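# Seat the big and small lids on their matching boxes

## Task

Set the large lid onto the large box and the small lid onto the small box, with each lid pressed fully down and seated.

## Robot and tools

Robot: two arms, left_arm and right_arm, each with a five-finger hand. right_arm has a right hand and left_arm a mirrored left hand. Bases in the scene frame: left_arm at (+0.037, +0.442, 0) m, right_arm at (+0.051, -0.490, -0.001) m, both facing +x. A post stands behind the arms, and a camera stand is fixed between them just behind the bases.

Scene frame: origin at table-top height, midway between the nominal bases. +x points out over the table, +z points up, and left_arm is on the +y side. Image left and right do not follow arm names. All reported positions, quaternions (wxyz), velocities and targets are in this frame.

Hand point: a point 0.15 m out from the wrist flange and 0.05 m in front of the palm. Its +z runs along the straight fingers, and its +y points out of the palm. For the right hand +x points away from the thumb; for the left hand +x points toward the thumb. Straight fingertips reach 0.06 to 0.07 m past the point and sit 0.06 m behind it along -y. A wrist bracket on the little-finger side can strike things. With the palm down, the wrist may hang up to 0.11 m below the point.

Row layout: one row is 28 numbers, each in [-1, 1], with both arms always included. Numbers 1-14 are left_arm and 15-28 are right_arm. Each arm's block is: dx, dy, dz, rx, ry, rz, then little, ring, middle, index, thumb_bend, thumb_turn, then force_limit, speed.
- Pose numbers (dx..rz) are offsets, not poses. They count from that arm's "Hand target" at the start of the action or move and run along scene axes. 1.0 equals 0.6 m or 180 degrees. rx, ry, rz form a single rotation vector about the hand point. Six zeros means no new request for that arm. Repeating an offset in a later call moves the arm further.
- Hand motor numbers are absolute targets. +1 is open or straight and -1 is closed or curled. For thumb_turn, +1 puts the thumb beside the palm and -1 puts it in front of the palm, facing the fingers.
- force_limit maps linearly from about 0 N at -1 to 10 N at +1, or 15 N for the two thumb motors.
- speed runs from nearly 0 at -1 to full at +0.48 and stays full up to +1. Use -0.94 or lower for a gentle grip.
- There is no "unchanged" value. To leave a hand alone, resend the eight hand numbers of its last executed row. Before any row has run, use hand_measured plus hand_force_limit and hand_speed.

Gripping: with the thumb turned in front of the palm, the hand can wrap objects about 0.035 to 0.065 m thick. A thumb-to-index pinch can hold light things up to about 0.08 m. To squeeze harder, raise force_limit and send a target more closed than hand_measured. To loosen, send one more open.

Tools:
- execute_actions(actions, cameras): actions is a list of actions. Each action is up to 15 rows, one per 1/30 s step. A short action holds its last row. Every row in an action counts from the same start pose. cameras takes names, ["all"] or []. With an empty actions list you get images and the full state.
- move(target, speed, blend, stop_force, zero, blocking, cameras): moves each hand point in a straight line. target is one 28-number row or a list of up to 15 rows, all offset from the same Hand targets. speed is in m/s, from 0.002 to 3.6, default 0.25; turning is capped at twice that in rad/s. blend is a corner radius in m, where 0 means stop at each target. stop_force is in N, from 3 to 120, one value for both arms; an arm's path ends when it feels that much push against its motion. zero (default true) re-zeroes the sensor first. blocking=false returns early and cannot be combined with stop_force. The move does not avoid obstacles or the other arm, and the whole move is capped at 10 s. The result adds a "move:" line whose ending is done, off_target, moving, held or fault; limits=paced means clipped and limits=held means withheld.
- wait(seconds, 0 to 3600).
- stop(): brakes a running move.
- zoom_image(camera, region [x0, y0, x1, y1], at most 504 by 504 px): camera is one of cam_high, cam_low, cam_left_wrist, cam_right_wrist, each 672x504.
- show_instructions(): shows the reference pages.
- zero_wrist_force(arm).
- finished_scene(scene=1): ends the scene for good.

Results: end_effector_position (m), end_effector_quat_wxyz, velocities, and Hand target (the last commanded pose after clipping; the hand often settles a little short of it). hand_measured, hand_stopped_by (moving, target, force, stalled, fault) and hand_load_n are given in the motor order above. A lost grip shows as load near 0. Wrist force and torque are in the flange's own axes, along with the peak reading since the last result. Joint torques and motor temperatures are also reported.

Control notes: each step, the commanded orientation is limited to 32 degrees from the measured one. Arms are stiff, so a target even slightly past a hard contact can cause a fault. For contact, prefer slow moves (about 0.005 to 0.02 m/s) with a small stop_force. Keep the wrist away from its own base axis.

Avoid:
- Dropping lids, even a few mm; lower them slowly and release only when still.
- Letting anything leave the table.
- Any contact between the two arms.
- Slams and hard pushes: 150 N (plus or minus 25) on an arm, or the wrist torque limits (about 12.6 to 14.8 N m), cause a 10 s stop.
- Overheating: 85 °C brakes the arm.
- Heavy loads on fingers.

Before finishing, check that both lids sit fully seated without being held.

Each tool is called after "Call:" by a JSON object that holds its "method" and its "body", one argument or row to a line.

Reference images:

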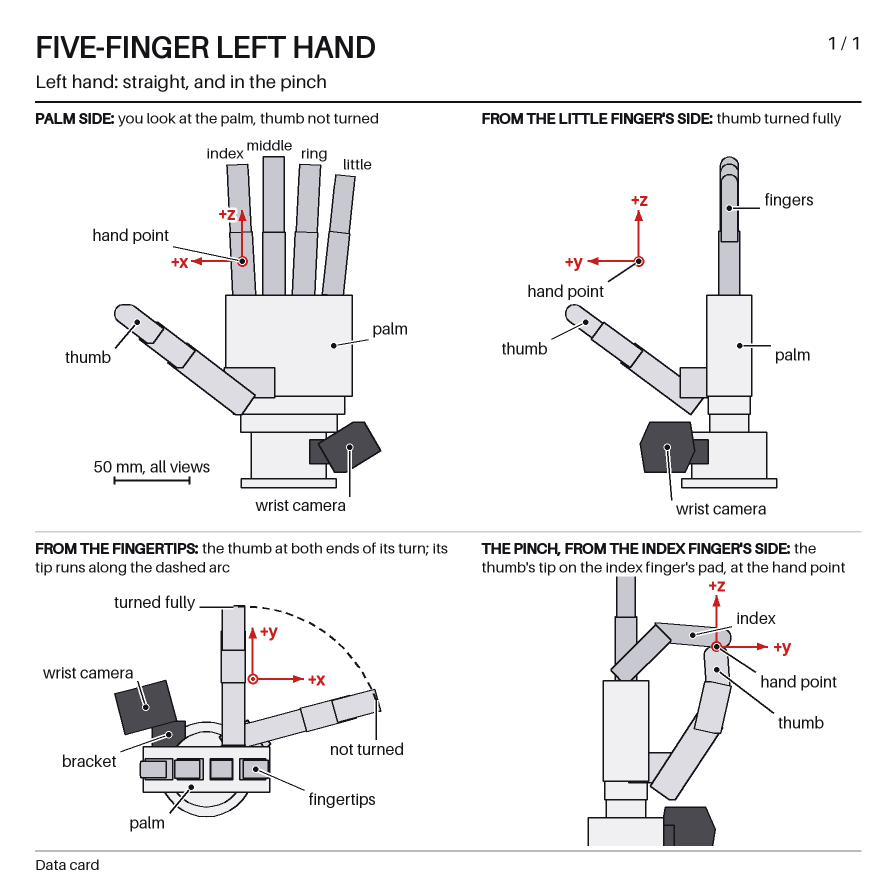

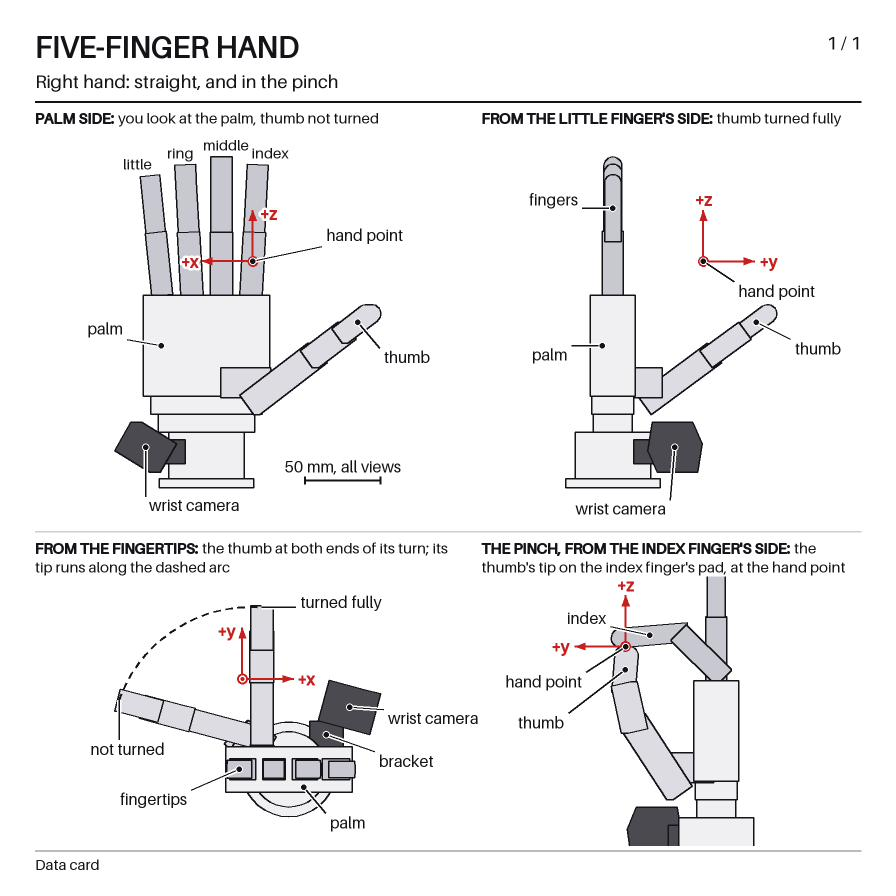

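## Session

Call:
{"method": "execute_actions", "body": {
  "actions": []
}}

Scene clock: 0.00 s.
left_arm: end_effector_position=(+0.5907, -0.2859, +0.1914) hand_measured=(+1.000, +1.000, +1.000, +1.000, +1.000, +1.000) hand_load_n=(+0.0, +0.0, +0.0, +0.0, +0.0, +0.0) hand_stopped_by=(target, target, target, target, target, target) hand_force_limit=0.00 hand_speed=-0.80 end_effector_quat_wxyz=(+0.098, +0.684, -0.554, +0.463) | right_arm: end_effector_position=(+0.3421, -0.2923, +0.2194) hand_measured=(+1.000, +1.000, +1.000, +1.000, +1.000, +1.000) hand_load_n=(+0.0, +0.0, +0.0, +0.0, +0.0, +0.0) hand_stopped_by=(target, target, target, target, target, target) hand_force_limit=0.00 hand_speed=-0.80 end_effector_quat_wxyz=(-0.132, +0.690, -0.710, +0.051)
Joint positions: left_arm=[2.467 -2.573 -0.517 2.492 -1.368 2.18] | right_arm=[0.077 -1.569 1.799 1.077 1.464 -3.086]
Joint velocities: within noise
Joint torques (N m): no reading
Motor temperatures (°C): left_arm=[42 22 33 47 44 39] | right_arm=[22 25 32 43 40 31]
Wrist force (N): no reading
Wrist torque (N m): no reading
Wrist force, peak (N): no reading
Hand target: left_arm +0.5907, -0.2859, +0.1914; +0.098, +0.684, -0.554, +0.463 | right_arm +0.3421, -0.2923, +0.2194; -0.132, +0.690, -0.710, +0.051

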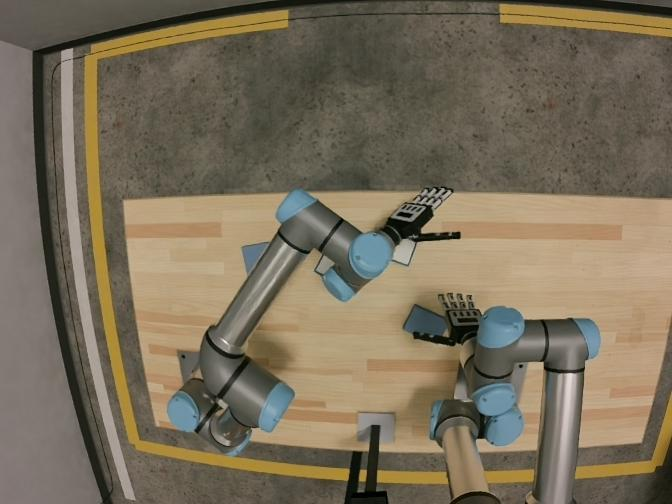

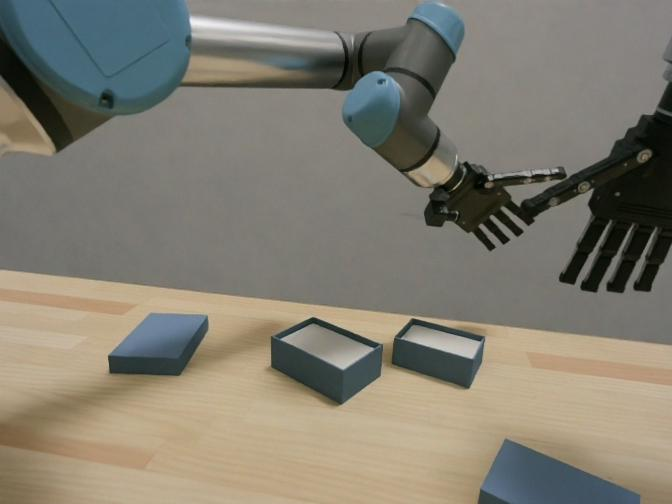

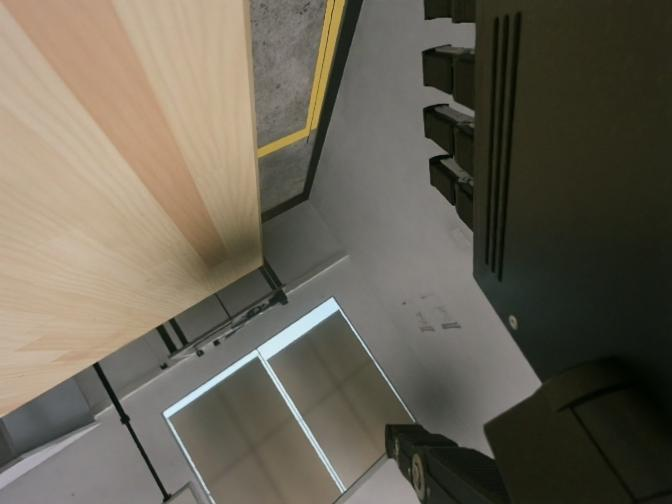

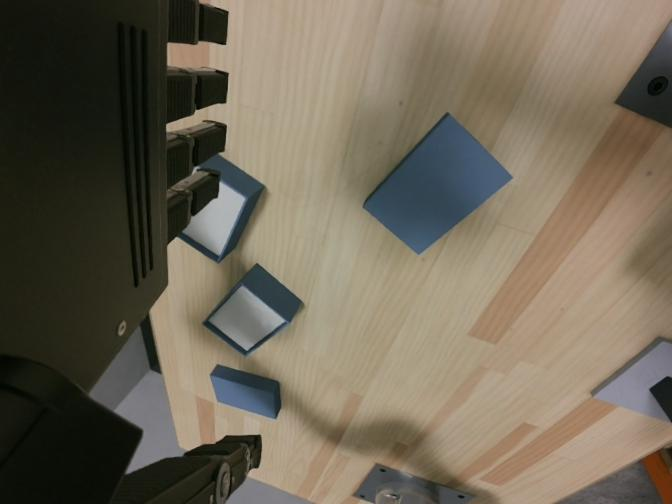

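Call:
{"method": "zoom_image", "body": {
  "camera": "cam_low",
  "region": [90, 290, 340, 420]
}}

Call:
{"method": "zoom_image", "body": {
  "camera": "cam_low",
  "region": [260, 290, 510, 420]
}}

Call:
{"method": "zoom_image", "body": {
  "camera": "cam_low",
  "region": [440, 400, 672, 504]
}}

Call:
{"method": "zoom_image", "body": {
  "camera": "cam_high",
  "region": [220, 180, 480, 360]
}}

Call:
{"method": "zoom_image", "body": {
  "camera": "cam_right_wrist",
  "region": [160, 90, 520, 440]
}}

Scaled by 2.016.

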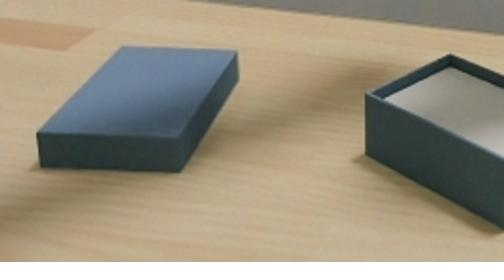

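Scaled by 2.016.

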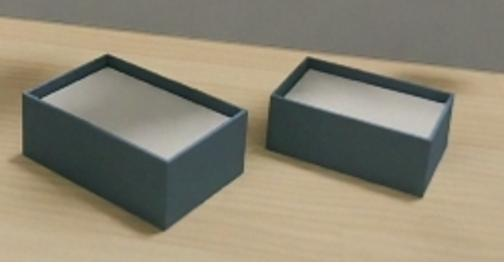

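Scaled by 2.172.

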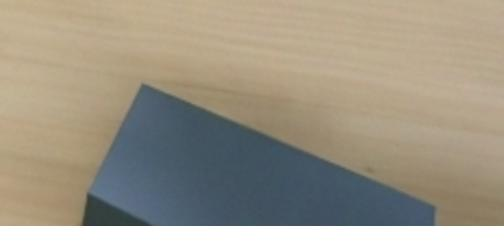

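Scaled by 1.938.

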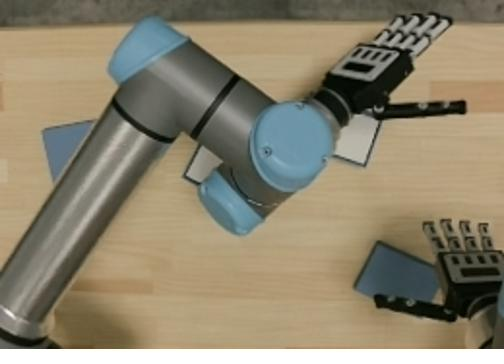

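Scaled by 1.400.

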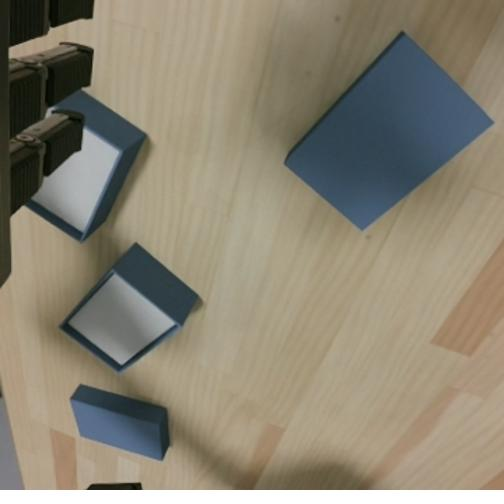

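Call:
{"method": "move", "body": {
  "target": [-0.2345, 0.8432, 0.0977, 0.1695, -0.2340, -0.3643, 1, 1, 1, 1, 1, -1, 0, 0, 0,0,0,0,0,0, 1,1,1,1,1,1,0,-0.8],
  "speed": 0.25,
  "cameras": ["all"]
}}

Scene clock: 236.67 s.
left_arm: end_effector_position=(+0.4500, +0.2200, +0.2500) hand_measured=(+1.000, +1.000, +1.000, +1.000, +1.000, -1.000) hand_load_n=(+0.0, +0.0, +0.0, +0.0, +0.0, +0.0) hand_stopped_by=(target, target, target, target, target, target) hand_force_limit=0.00 hand_speed=0.00 end_effector_quat_wxyz=(+0.037, -0.088, +0.916, -0.389) end_effector_velocity=(+0.001, +0.000, +0.000) end_effector_angular_velocity=(+0.002, -0.004, -0.003) | right_arm: end_effector_position=(+0.3421, -0.2923, +0.2194) hand_measured=(+1.000, +1.000, +1.000, +1.000, +1.000, +1.000) hand_load_n=(+0.0, +0.0, +0.0, +0.0, +0.0, +0.0) hand_stopped_by=(target, target, target, target, target, target) hand_force_limit=0.00 hand_speed=-0.80 end_effector_quat_wxyz=(-0.132, +0.690, -0.710, +0.051)
Joint positions: left_arm=[3.239 -1.863 -1.527 1.884 -0.77 4.621] | right_arm=[0.077 -1.569 1.799 1.077 1.464 -3.086]
Joint velocities: left_arm=[0 0 0.001 0 -0.001 0.005] | right_arm=[within noise]
Joint torques (N m): left_arm=[-0.23 19.93 22.89 -0.58 2.37 1.14] | right_arm=[0.63 -20.7 -17.38 1.85 -0.41 0.33]
Wrist force (N): left_arm=[0.6 1.7 -0.2] | right_arm=[0.1 -0.1 0.1]
Wrist torque (N m): left_arm=[0.30 -0.03 0.11] | right_arm=[-0.02 -0.02 0.00]
Wrist force, peak (N): left_arm=[0.7 2.5 -1.3] | right_arm=[0.0 -0.1 0.4]
Hand target: left_arm +0.4500, +0.2201, +0.2500; +0.037, -0.088, +0.916, -0.389 | right_arm +0.3421, -0.2923, +0.2194; -0.132, +0.690, -0.710, +0.051
Off the commanded pose: left_arm 0.000 m, 0 deg | right_arm 0.000 m, 0 deg.
move: done
cam_left_wrist: T_world_to_cam=[[-0.09138, -0.70175, 0.70653, 0.01561], [-0.90656, 0.35221, 0.23257, 0.2716], [-0.41206, -0.61927, -0.66837, 0.60634]] pos_world=[0.4975, 0.29078, 0.33106]

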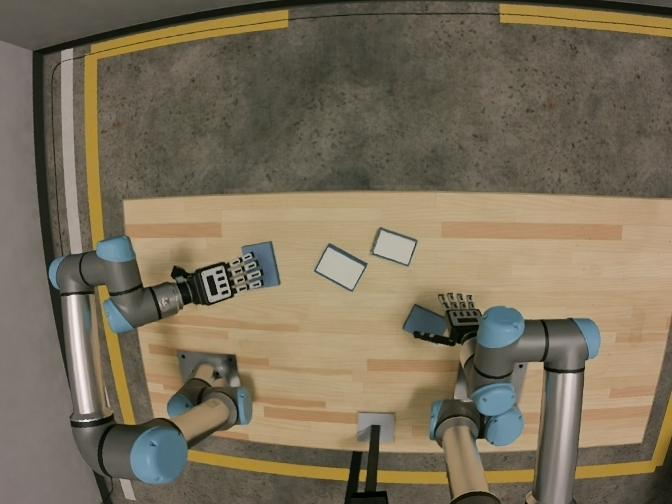

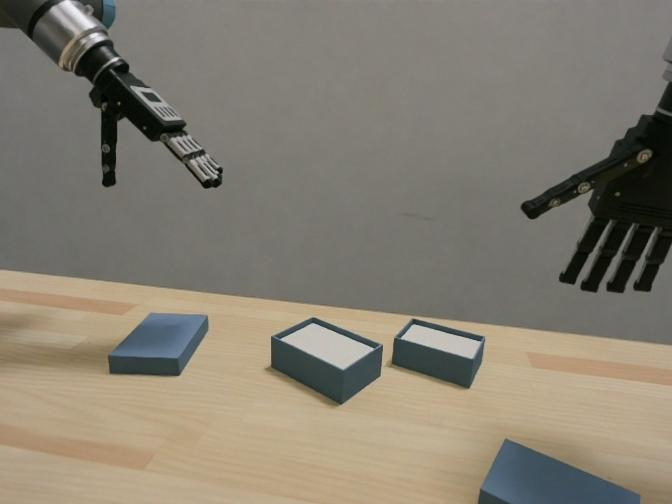

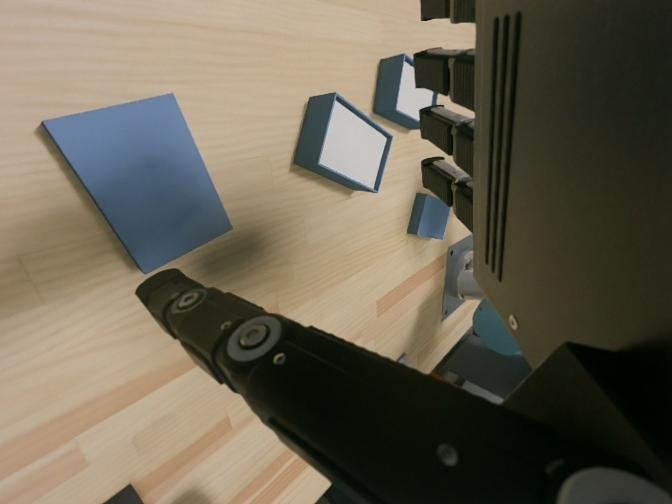

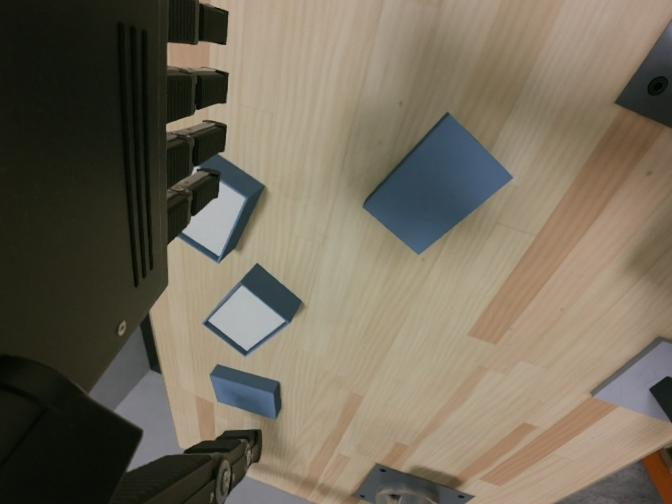

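Call:
{"method": "zoom_image", "body": {
  "camera": "cam_high",
  "region": [300, 210, 440, 310]
}}

Call:
{"method": "zoom_image", "body": {
  "camera": "cam_high",
  "region": [210, 220, 310, 310]
}}

Call:
{"method": "zoom_image", "body": {
  "camera": "cam_left_wrist",
  "region": [20, 30, 480, 370]
}}

Call:
{"method": "zoom_image", "body": {
  "camera": "cam_low",
  "region": [90, 290, 230, 395]
}}

Call:
{"method": "zoom_image", "body": {
  "camera": "cam_low",
  "region": [260, 300, 400, 410]
}}

Call:
{"method": "zoom_image", "body": {
  "camera": "cam_low",
  "region": [380, 300, 500, 400]
}}

Scaled by 3.600.

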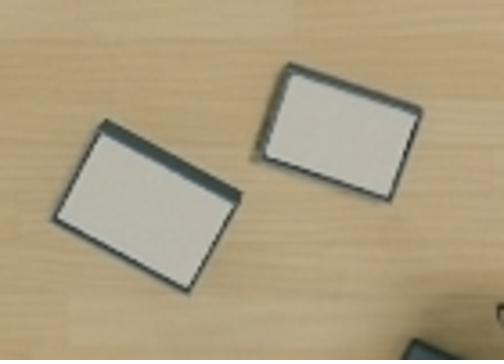

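Scaled by 5.040.

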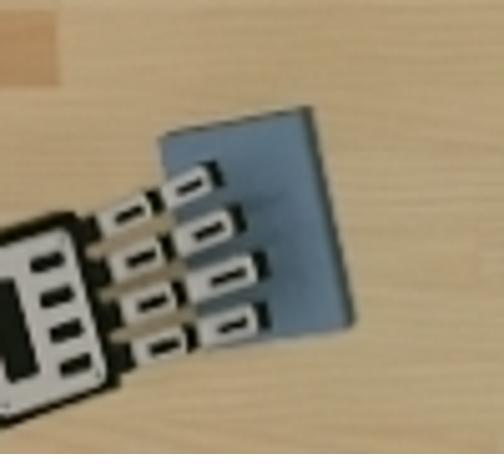

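Scaled by 1.096.

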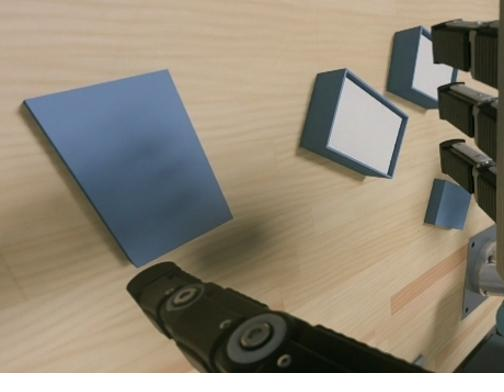

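Scaled by 3.600.

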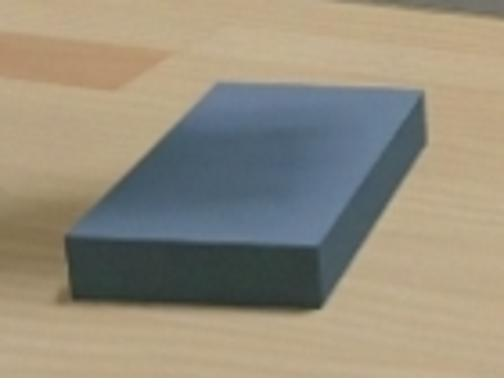

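Scaled by 3.600.

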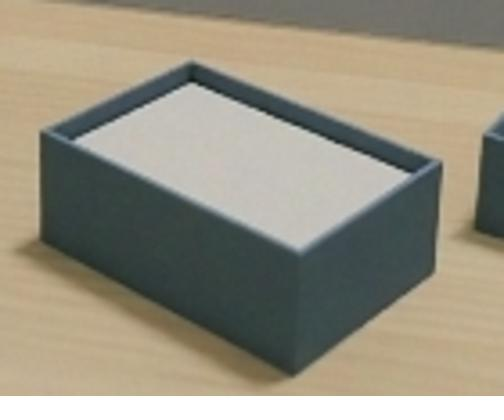

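Scaled by 4.200.

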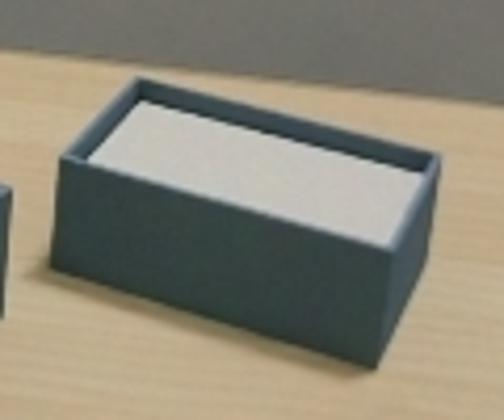

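Call:
{"method": "zoom_image", "body": {
  "camera": "cam_low",
  "region": [80, 80, 240, 200]
}}

Scaled by 3.150.

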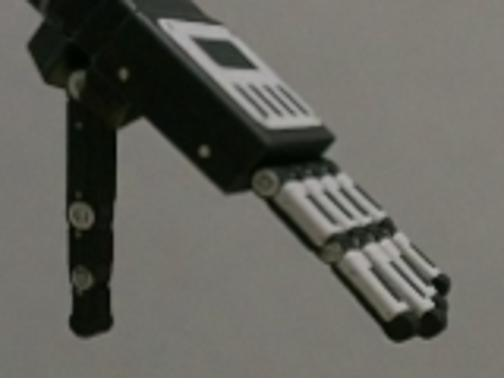

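Call:
{"method": "move", "body": {
  "target": [0, -0.004, -0.3, -0.0109, -0.0021, -0.0056, 1, 1, 0.9, 0.9, 1, -1, 0, 0, -0.1202,0.0538,0.101,-0.0824,-0.2003,-0.1403, 1,1,1,1,1,-1,0,0],
  "speed": 0.15,
  "cameras": ["all"]
}}

Scene clock: 390.37 s.
left_arm: end_effector_position=(+0.4500, +0.2177, +0.0700) hand_measured=(+1.000, +1.000, +0.900, +0.900, +1.000, -1.000) hand_load_n=(+0.0, +0.0, +0.0, +0.0, +0.0, +0.0) hand_stopped_by=(target, target, target, target, target, target) hand_force_limit=0.00 hand_speed=0.00 end_effector_quat_wxyz=(+0.035, -0.080, +0.910, -0.405) | right_arm: end_effector_position=(+0.2700, -0.2600, +0.2799) hand_measured=(+1.000, +1.000, +1.000, +1.000, +1.000, -1.000) hand_load_n=(+0.0, +0.0, +0.0, +0.0, +0.0, +0.0) hand_stopped_by=(target, target, target, target, target, target) hand_force_limit=0.00 hand_speed=0.00 end_effector_quat_wxyz=(+0.240, -0.483, +0.753, -0.376)
Joint positions: left_arm=[3.251 -2.065 -1.771 2.304 -0.733 4.661] | right_arm=[0.921 -1.688 1.869 1.036 2.445 -2.02]
Joint torques (N m): left_arm=[2.67 44.41 22.14 -5.09 0.13 -0.99] | right_arm=[3 -27.11 -22.55 -0.17 0.49 1.8]
Wrist force (N): left_arm=[-0.1 1.4 -0.3] | right_arm=[0.5 0.7 -0.6]
Wrist torque (N m): left_arm=[0.25 0.10 0.05] | right_arm=[0.15 -0.09 -0.03]
Wrist force, peak (N): left_arm=[0.1 2.3 0.1] | right_arm=[0.3 0.9 -1.2]
Hand target: left_arm +0.4500, +0.2177, +0.0700; +0.035, -0.080, +0.910, -0.405 | right_arm +0.2700, -0.2600, +0.2800; +0.241, -0.483, +0.753, -0.376
Off the commanded pose: left_arm 0.000 m, 0 deg | right_arm 0.000 m, 0 deg.
move: done
cam_left_wrist: T_world_to_cam=[[-0.10813, -0.67529, 0.72958, 0.14123], [-0.90158, 0.37584, 0.21425, 0.30818], [-0.41889, -0.6346, -0.64947, 0.48962]] pos_world=[0.49822, 0.29026, 0.14893]
cam_right_wrist: T_world_to_cam=[[-0.66089, 0.03868, -0.74948, 0.39621], [-0.09308, 0.98674, 0.133, 0.24283], [0.74469, 0.15766, -0.64853, 0.13313]] pos_world=[0.18532, -0.27592, 0.351]

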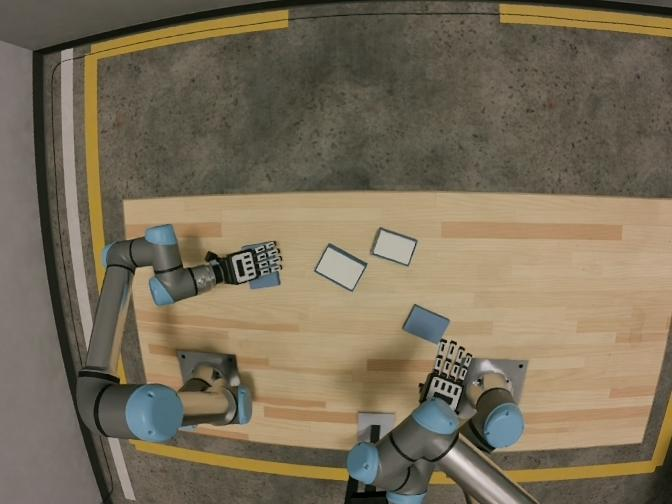

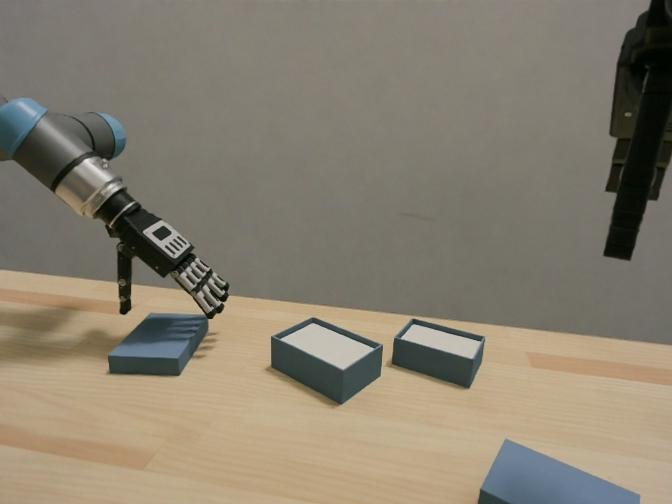

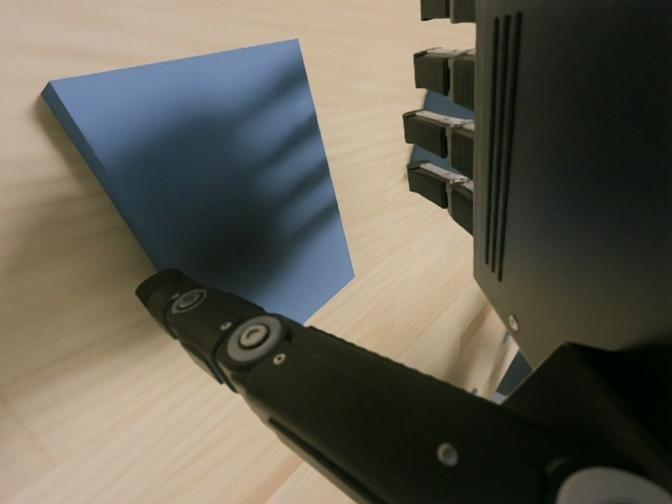

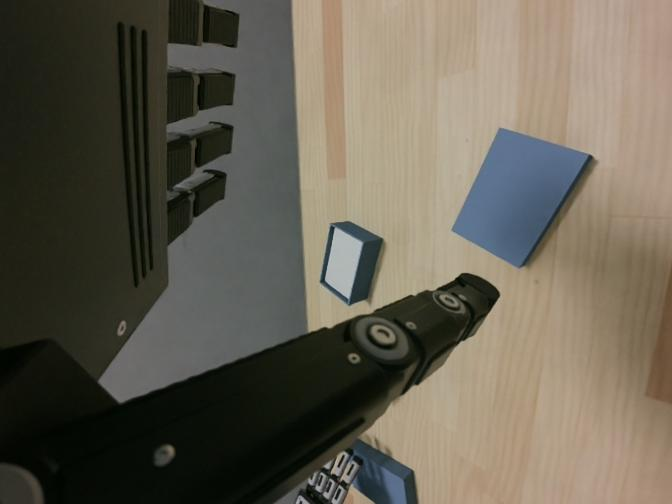

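Call:
{"method": "zoom_image", "body": {
  "camera": "cam_high",
  "region": [390, 295, 490, 415]
}}

Call:
{"method": "zoom_image", "body": {
  "camera": "cam_high",
  "region": [200, 220, 310, 310]
}}

Call:
{"method": "zoom_image", "body": {
  "camera": "cam_low",
  "region": [90, 200, 240, 390]
}}

Scaled by 4.200.

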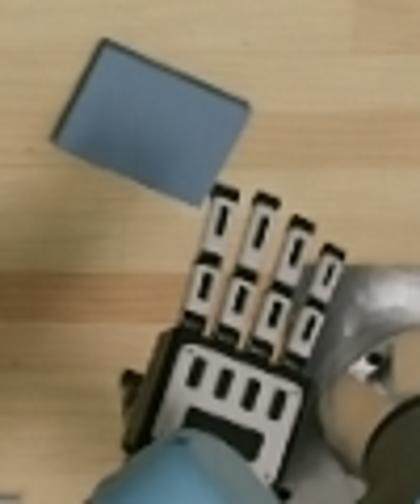

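Scaled by 4.582.

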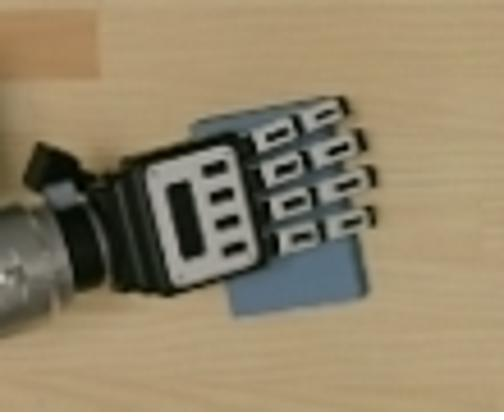

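Scaled by 2.653.

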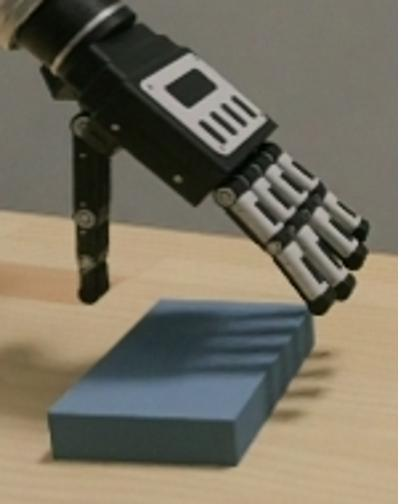

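Call:
{"method": "move", "body": {
  "target": [-0.0015, 0.0083, -0.0667, 0,0,0, 1, 1, 0.9, 0.9, 1, -1, 0, 0, 0.0392,-0.0058,-0.35,0,0,0, 1,1,0.9,0.9,1,-1,0,0],
  "speed": 0.12,
  "cameras": ["all"]
}}

Call:
{"method": "zoom_image", "body": {
  "camera": "cam_low",
  "region": [90, 250, 240, 390]
}}

Call:
{"method": "zoom_image", "body": {
  "camera": "cam_high",
  "region": [390, 285, 490, 385]
}}

Call:
{"method": "zoom_image", "body": {
  "camera": "cam_low",
  "region": [432, 324, 672, 504]
}}

Call:
{"method": "zoom_image", "body": {
  "camera": "cam_high",
  "region": [200, 220, 310, 310]
}}

Scene clock: 516.70 s.
left_arm: end_effector_position=(+0.4490, +0.2227, +0.0299) hand_measured=(+1.000, +1.000, +0.900, +0.900, +1.000, -1.000) hand_load_n=(+0.0, +0.0, +0.0, +0.0, +0.0, +0.0) hand_stopped_by=(target, target, target, target, target, target) hand_force_limit=0.00 hand_speed=0.00 end_effector_quat_wxyz=(+0.035, -0.080, +0.910, -0.405) | right_arm: end_effector_position=(+0.2935, -0.2636, +0.0699) hand_measured=(+1.000, +1.000, +0.900, +0.900, +1.000, -1.000) hand_load_n=(+0.0, +0.0, +0.0, +0.0, +0.0, +0.0) hand_stopped_by=(target, target, target, target, target, target) hand_force_limit=0.00 hand_speed=0.00 end_effector_quat_wxyz=(+0.240, -0.483, +0.753, -0.376)
Joint positions: left_arm=[3.264 -2.13 -1.803 2.386 -0.733 4.68] | right_arm=[0.841 -1.445 2.213 0.364 2.414 -2.133]
Joint torques (N m): left_arm=[1.49 46.51 17.49 -4.74 3.17 -0.84] | right_arm=[9.75 -25.84 -19.24 1.39 0.41 1.82]
Wrist force (N): left_arm=[0.5 1.6 -0.4] | right_arm=[0.5 0.4 -0.1]
Wrist torque (N m): left_arm=[0.25 0.02 0.11] | right_arm=[0.07 -0.10 0.03]
Wrist force, peak (N): left_arm=[0.4 2.0 -0.4] | right_arm=[0.5 -0.2 -1.6]
Hand target: left_arm +0.4491, +0.2226, +0.0300; +0.035, -0.080, +0.910, -0.405 | right_arm +0.2935, -0.2635, +0.0700; +0.241, -0.483, +0.753, -0.376
Off the commanded pose: left_arm 0.000 m, 0 deg | right_arm 0.000 m, 0 deg.
move: done
cam_left_wrist: T_world_to_cam=[[-0.10813, -0.67541, 0.72947, 0.17381], [-0.90158, 0.3758, 0.21431, 0.31409], [-0.41889, -0.6345, -0.64957, 0.46636]] pos_world=[0.49732, 0.29526, 0.10883]
cam_right_wrist: T_world_to_cam=[[-0.66085, 0.03875, -0.74952, 0.25458], [-0.09296, 0.98675, 0.13298, 0.27646], [0.74474, 0.15755, -0.64849, -0.01998]] pos_world=[0.20882, -0.27952, 0.1411]

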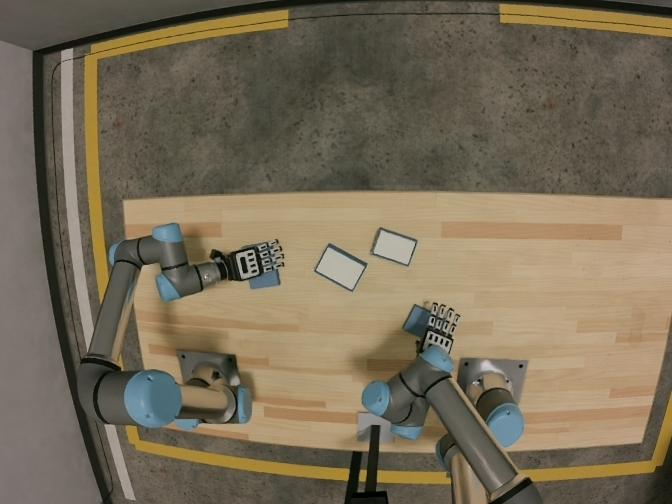

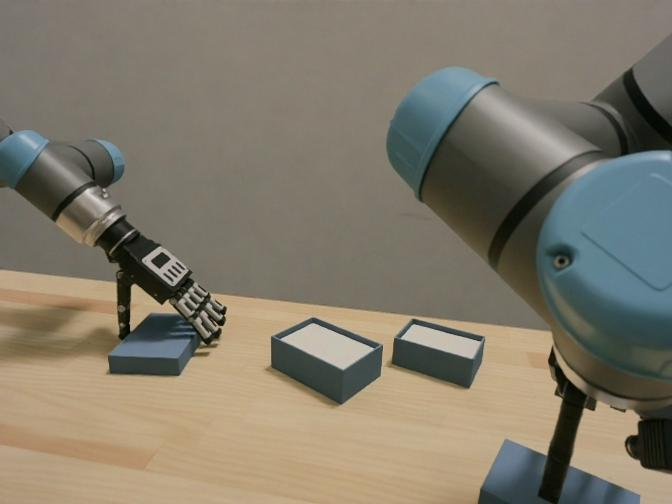

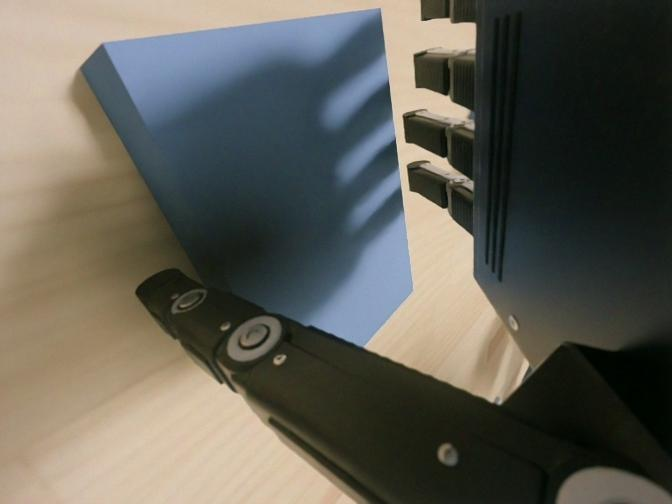

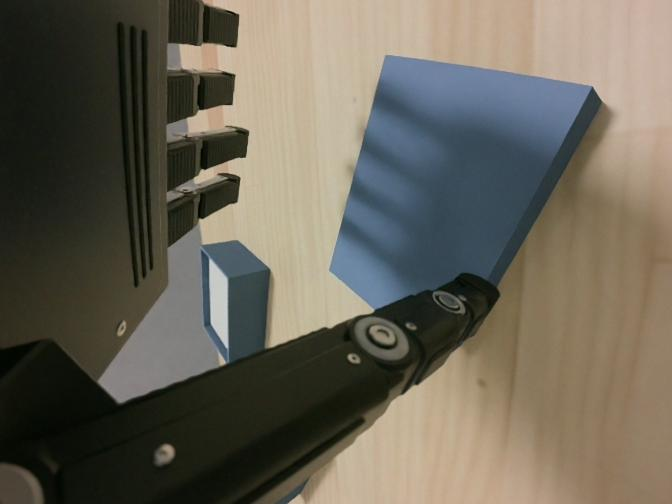

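Scaled by 3.360.

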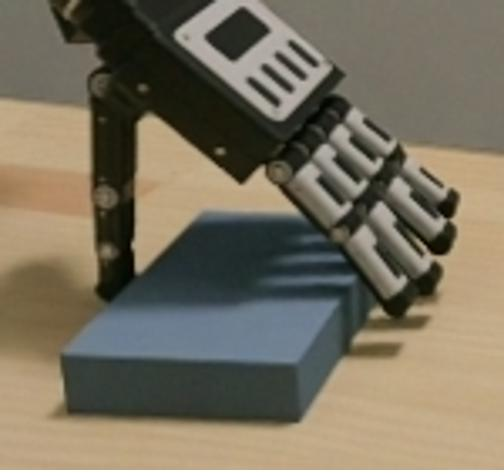

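Scaled by 5.040.

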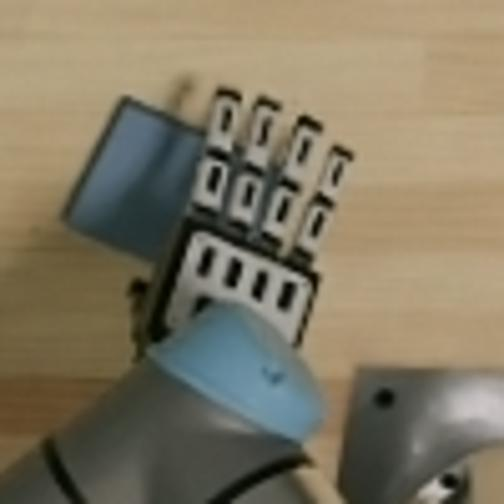

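Scaled by 2.100.

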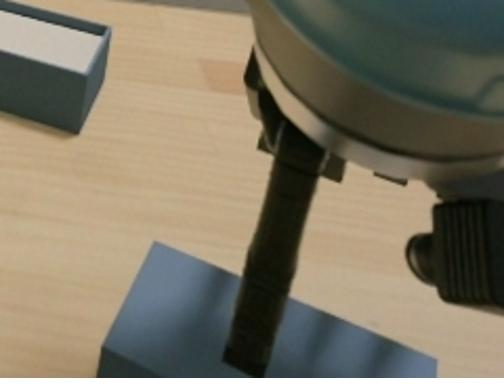

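Scaled by 4.582.

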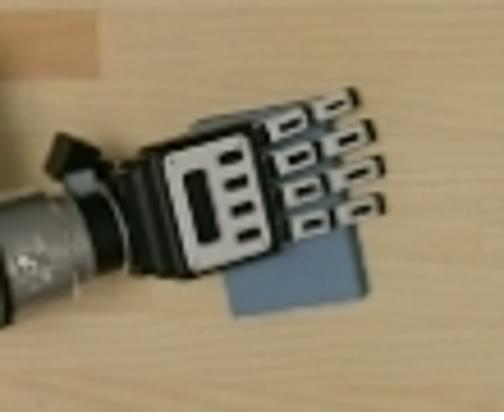

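Call:
{"method": "move", "body": {
  "target": [0,0,0.0033,0,0,0, 1, 1, 0.2, 0.2, 1, -1, -0.4, -0.92, -0.015,-0.0005,-0.025,0,0,0, 1,1,0.9,0.9,1,-1,0,0],
  "speed": 0.03,
  "cameras": ["all"]
}}

Call:
{"method": "zoom_image", "body": {
  "camera": "cam_low",
  "region": [90, 250, 240, 390]
}}

Call:
{"method": "zoom_image", "body": {
  "camera": "cam_low",
  "region": [432, 324, 672, 504]
}}

Scene clock: 600.87 s.
left_arm: end_effector_position=(+0.4491, +0.2226, +0.0320) hand_measured=(+1.000, +1.000, +0.460, +0.468, +1.000, -1.000) hand_load_n=(+0.0, +0.0, +3.5, +3.5, +0.5, +0.0) hand_stopped_by=(target, target, force, force, target, target) hand_force_limit=-0.40 hand_speed=-0.92 end_effector_quat_wxyz=(+0.035, -0.080, +0.910, -0.405) | right_arm: end_effector_position=(+0.2845, -0.2638, +0.0550) hand_measured=(+1.000, +1.000, +0.900, +0.900, +1.000, -1.000) hand_load_n=(+0.0, +0.0, -0.5, +0.0, +0.0, +0.0) hand_stopped_by=(target, target, target, target, target, target) hand_force_limit=0.00 hand_speed=0.00 end_effector_quat_wxyz=(+0.241, -0.483, +0.753, -0.376)
Joint positions: left_arm=[3.264 -2.126 -1.802 2.381 -0.733 4.68] | right_arm=[0.867 -1.412 2.236 0.334 2.424 -2.098]
Joint torques (N m): left_arm=[-8.46 30.37 13.7 0.76 1.39 -0.57] | right_arm=[-10.1 -32.74 -19.7 4.04 -1.91 -1.02]
Wrist force (N): left_arm=[0.5 -2.4 -1.6] | right_arm=[0.3 0.7 -0.2]
Wrist torque (N m): left_arm=[0.26 0.01 0.18] | right_arm=[0.12 -0.06 -0.07]
Wrist force, peak (N): left_arm=[0.3 -2.6 -1.8] | right_arm=[0.5 0.8 -0.1]
Hand target: left_arm +0.4491, +0.2226, +0.0320; +0.035, -0.080, +0.910, -0.405 | right_arm +0.2845, -0.2638, +0.0550; +0.241, -0.483, +0.753, -0.376
Off the commanded pose: left_arm 0.000 m, 0 deg | right_arm 0.000 m, 0 deg.
move: done
cam_left_wrist: T_world_to_cam=[[-0.10826, -0.67536, 0.7295, 0.17233], [-0.90156, 0.3759, 0.21421, 0.31361], [-0.41889, -0.6345, -0.64957, 0.46772]] pos_world=[0.49732, 0.29526, 0.11093]
cam_right_wrist: T_world_to_cam=[[-0.66069, 0.0388, -0.74965, 0.2374], [-0.09304, 0.98673, 0.13306, 0.27782], [0.74487, 0.15766, -0.64831, -0.02299]] pos_world=[0.19982, -0.27972, 0.1261]

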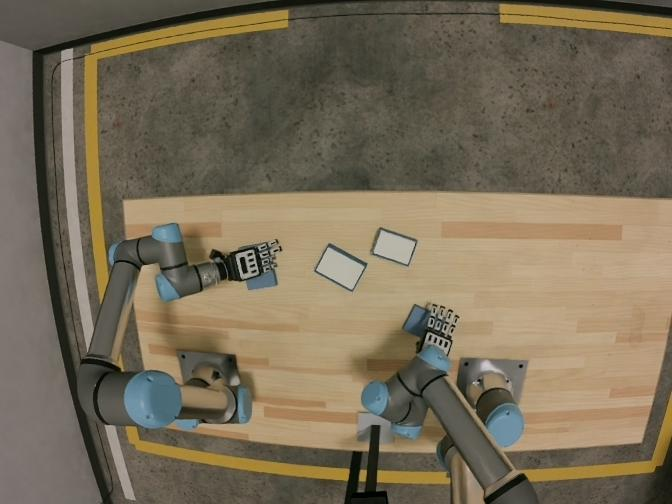

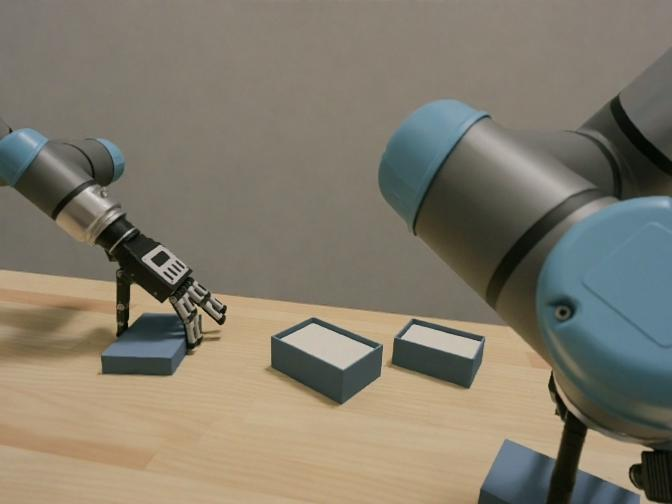

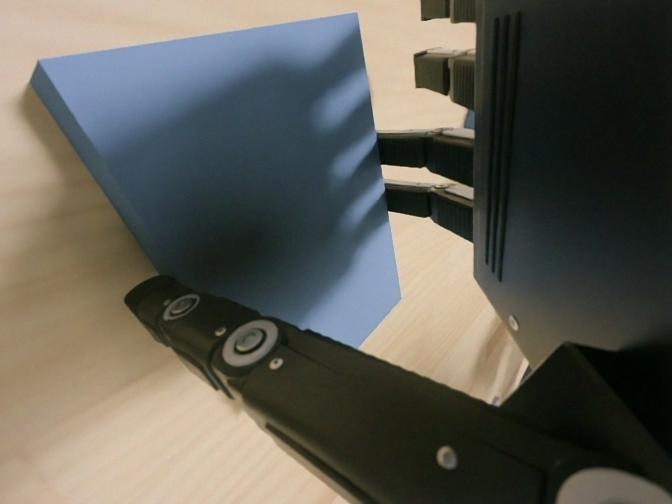

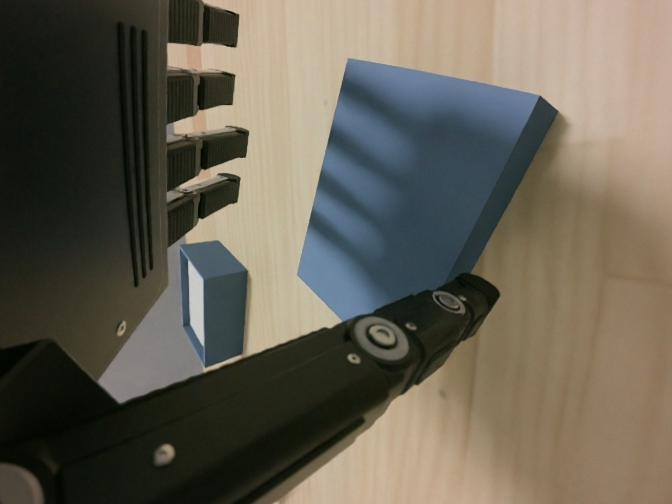

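Scaled by 3.360.

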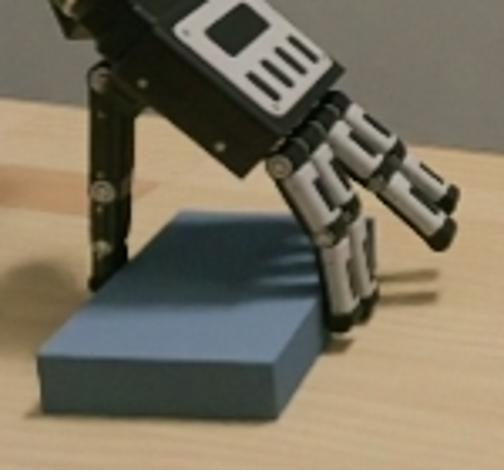

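Scaled by 2.100.

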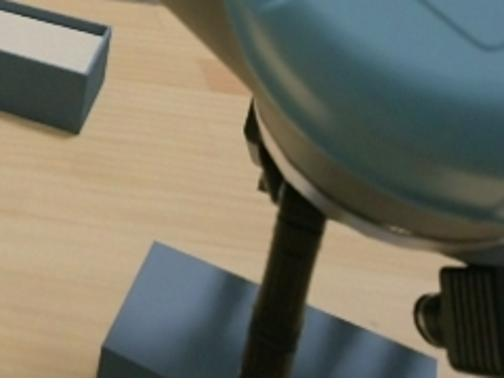

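Call:
{"method": "move", "body": {
  "target": [0,0,0,0,0,0, 1, 1, 0.2, 0.2, 1, -1, -0.4, -0.92, 0,0,-0.0367,0,0,0, 1,1,0.9,0.9,1,-1,0,0],
  "speed": 0.02,
  "stop_force": 5,
  "cameras": ["cam_low","cam_right_wrist","cam_high"]
}}

Scene clock: 634.70 s.
left_arm: end_effector_position=(+0.4491, +0.2226, +0.0320) hand_measured=(+1.000, +1.000, +0.460, +0.468, +1.000, -1.000) hand_load_n=(+0.0, +0.0, +3.5, +3.0, +0.5, +0.0) hand_stopped_by=(target, target, force, force, target, target) hand_force_limit=-0.40 hand_speed=-0.92 end_effector_quat_wxyz=(+0.035, -0.080, +0.910, -0.405) | right_arm: end_effector_position=(+0.2845, -0.2638, +0.0329) hand_measured=(+1.000, +1.000, +0.900, +0.900, +1.000, -1.000) hand_load_n=(+0.0, +0.0, +0.0, +0.0, +0.0, +0.0) hand_stopped_by=(target, target, target, target, target, target) hand_force_limit=0.00 hand_speed=0.00 end_effector_quat_wxyz=(+0.241, -0.483, +0.753, -0.376)
Joint positions: left_arm=[3.264 -2.126 -1.802 2.381 -0.733 4.68] | right_arm=[0.867 -1.362 2.257 0.264 2.424 -2.098]
Joint torques (N m): left_arm=[-8.08 29.88 6.9 0.63 -0.4 0.33] | right_arm=[-6.44 -34.49 -18.88 4.25 -1.77 -1.18]
Wrist force (N): left_arm=[0.2 -2.4 -1.7] | right_arm=[0.3 0.4 -0.2]
Wrist torque (N m): left_arm=[0.28 0.04 0.16] | right_arm=[0.08 -0.09 -0.07]
Wrist force, peak (N): left_arm=[0.2 -2.6 -1.8] | right_arm=[0.6 0.7 -0.3]
Hand target: left_arm +0.4491, +0.2226, +0.0320; +0.035, -0.080, +0.910, -0.405 | right_arm +0.2845, -0.2638, +0.0329; +0.241, -0.483, +0.753, -0.376
Off the commanded pose: left_arm 0.000 m, 0 deg | right_arm 0.000 m, 0 deg.
move: done
cam_right_wrist: T_world_to_cam=[[-0.66069, 0.0388, -0.74965, 0.22083], [-0.09304, 0.98673, 0.13306, 0.28076], [0.74487, 0.15766, -0.64831, -0.03732]] pos_world=[0.19982, -0.27972, 0.104]
Images, in order (width x height): cam_high 672x504, cam_low 672x504, cam_right_wrist 672x504.

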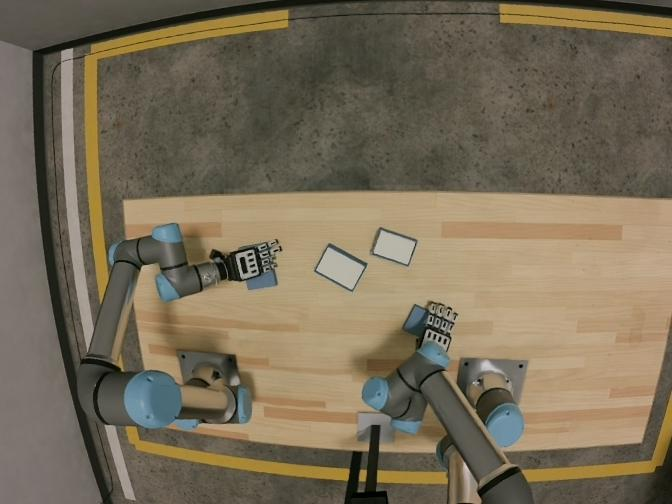

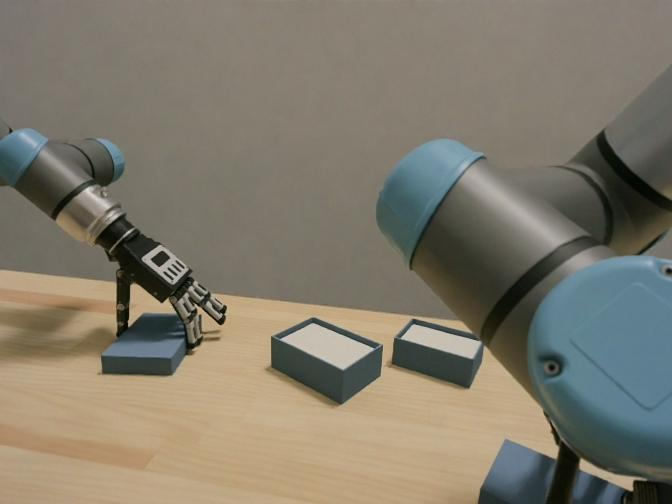

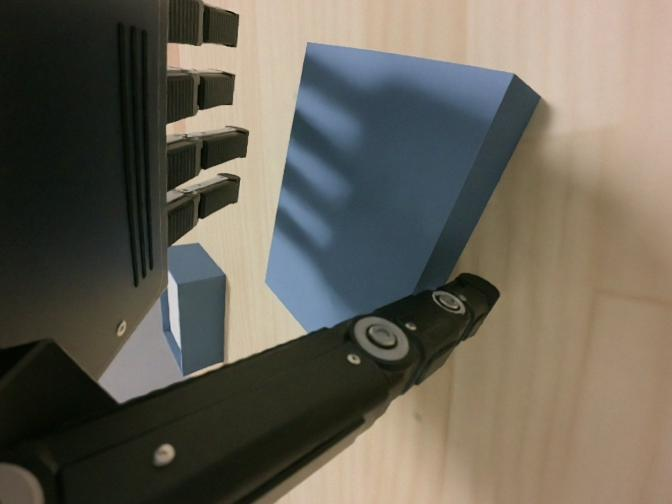

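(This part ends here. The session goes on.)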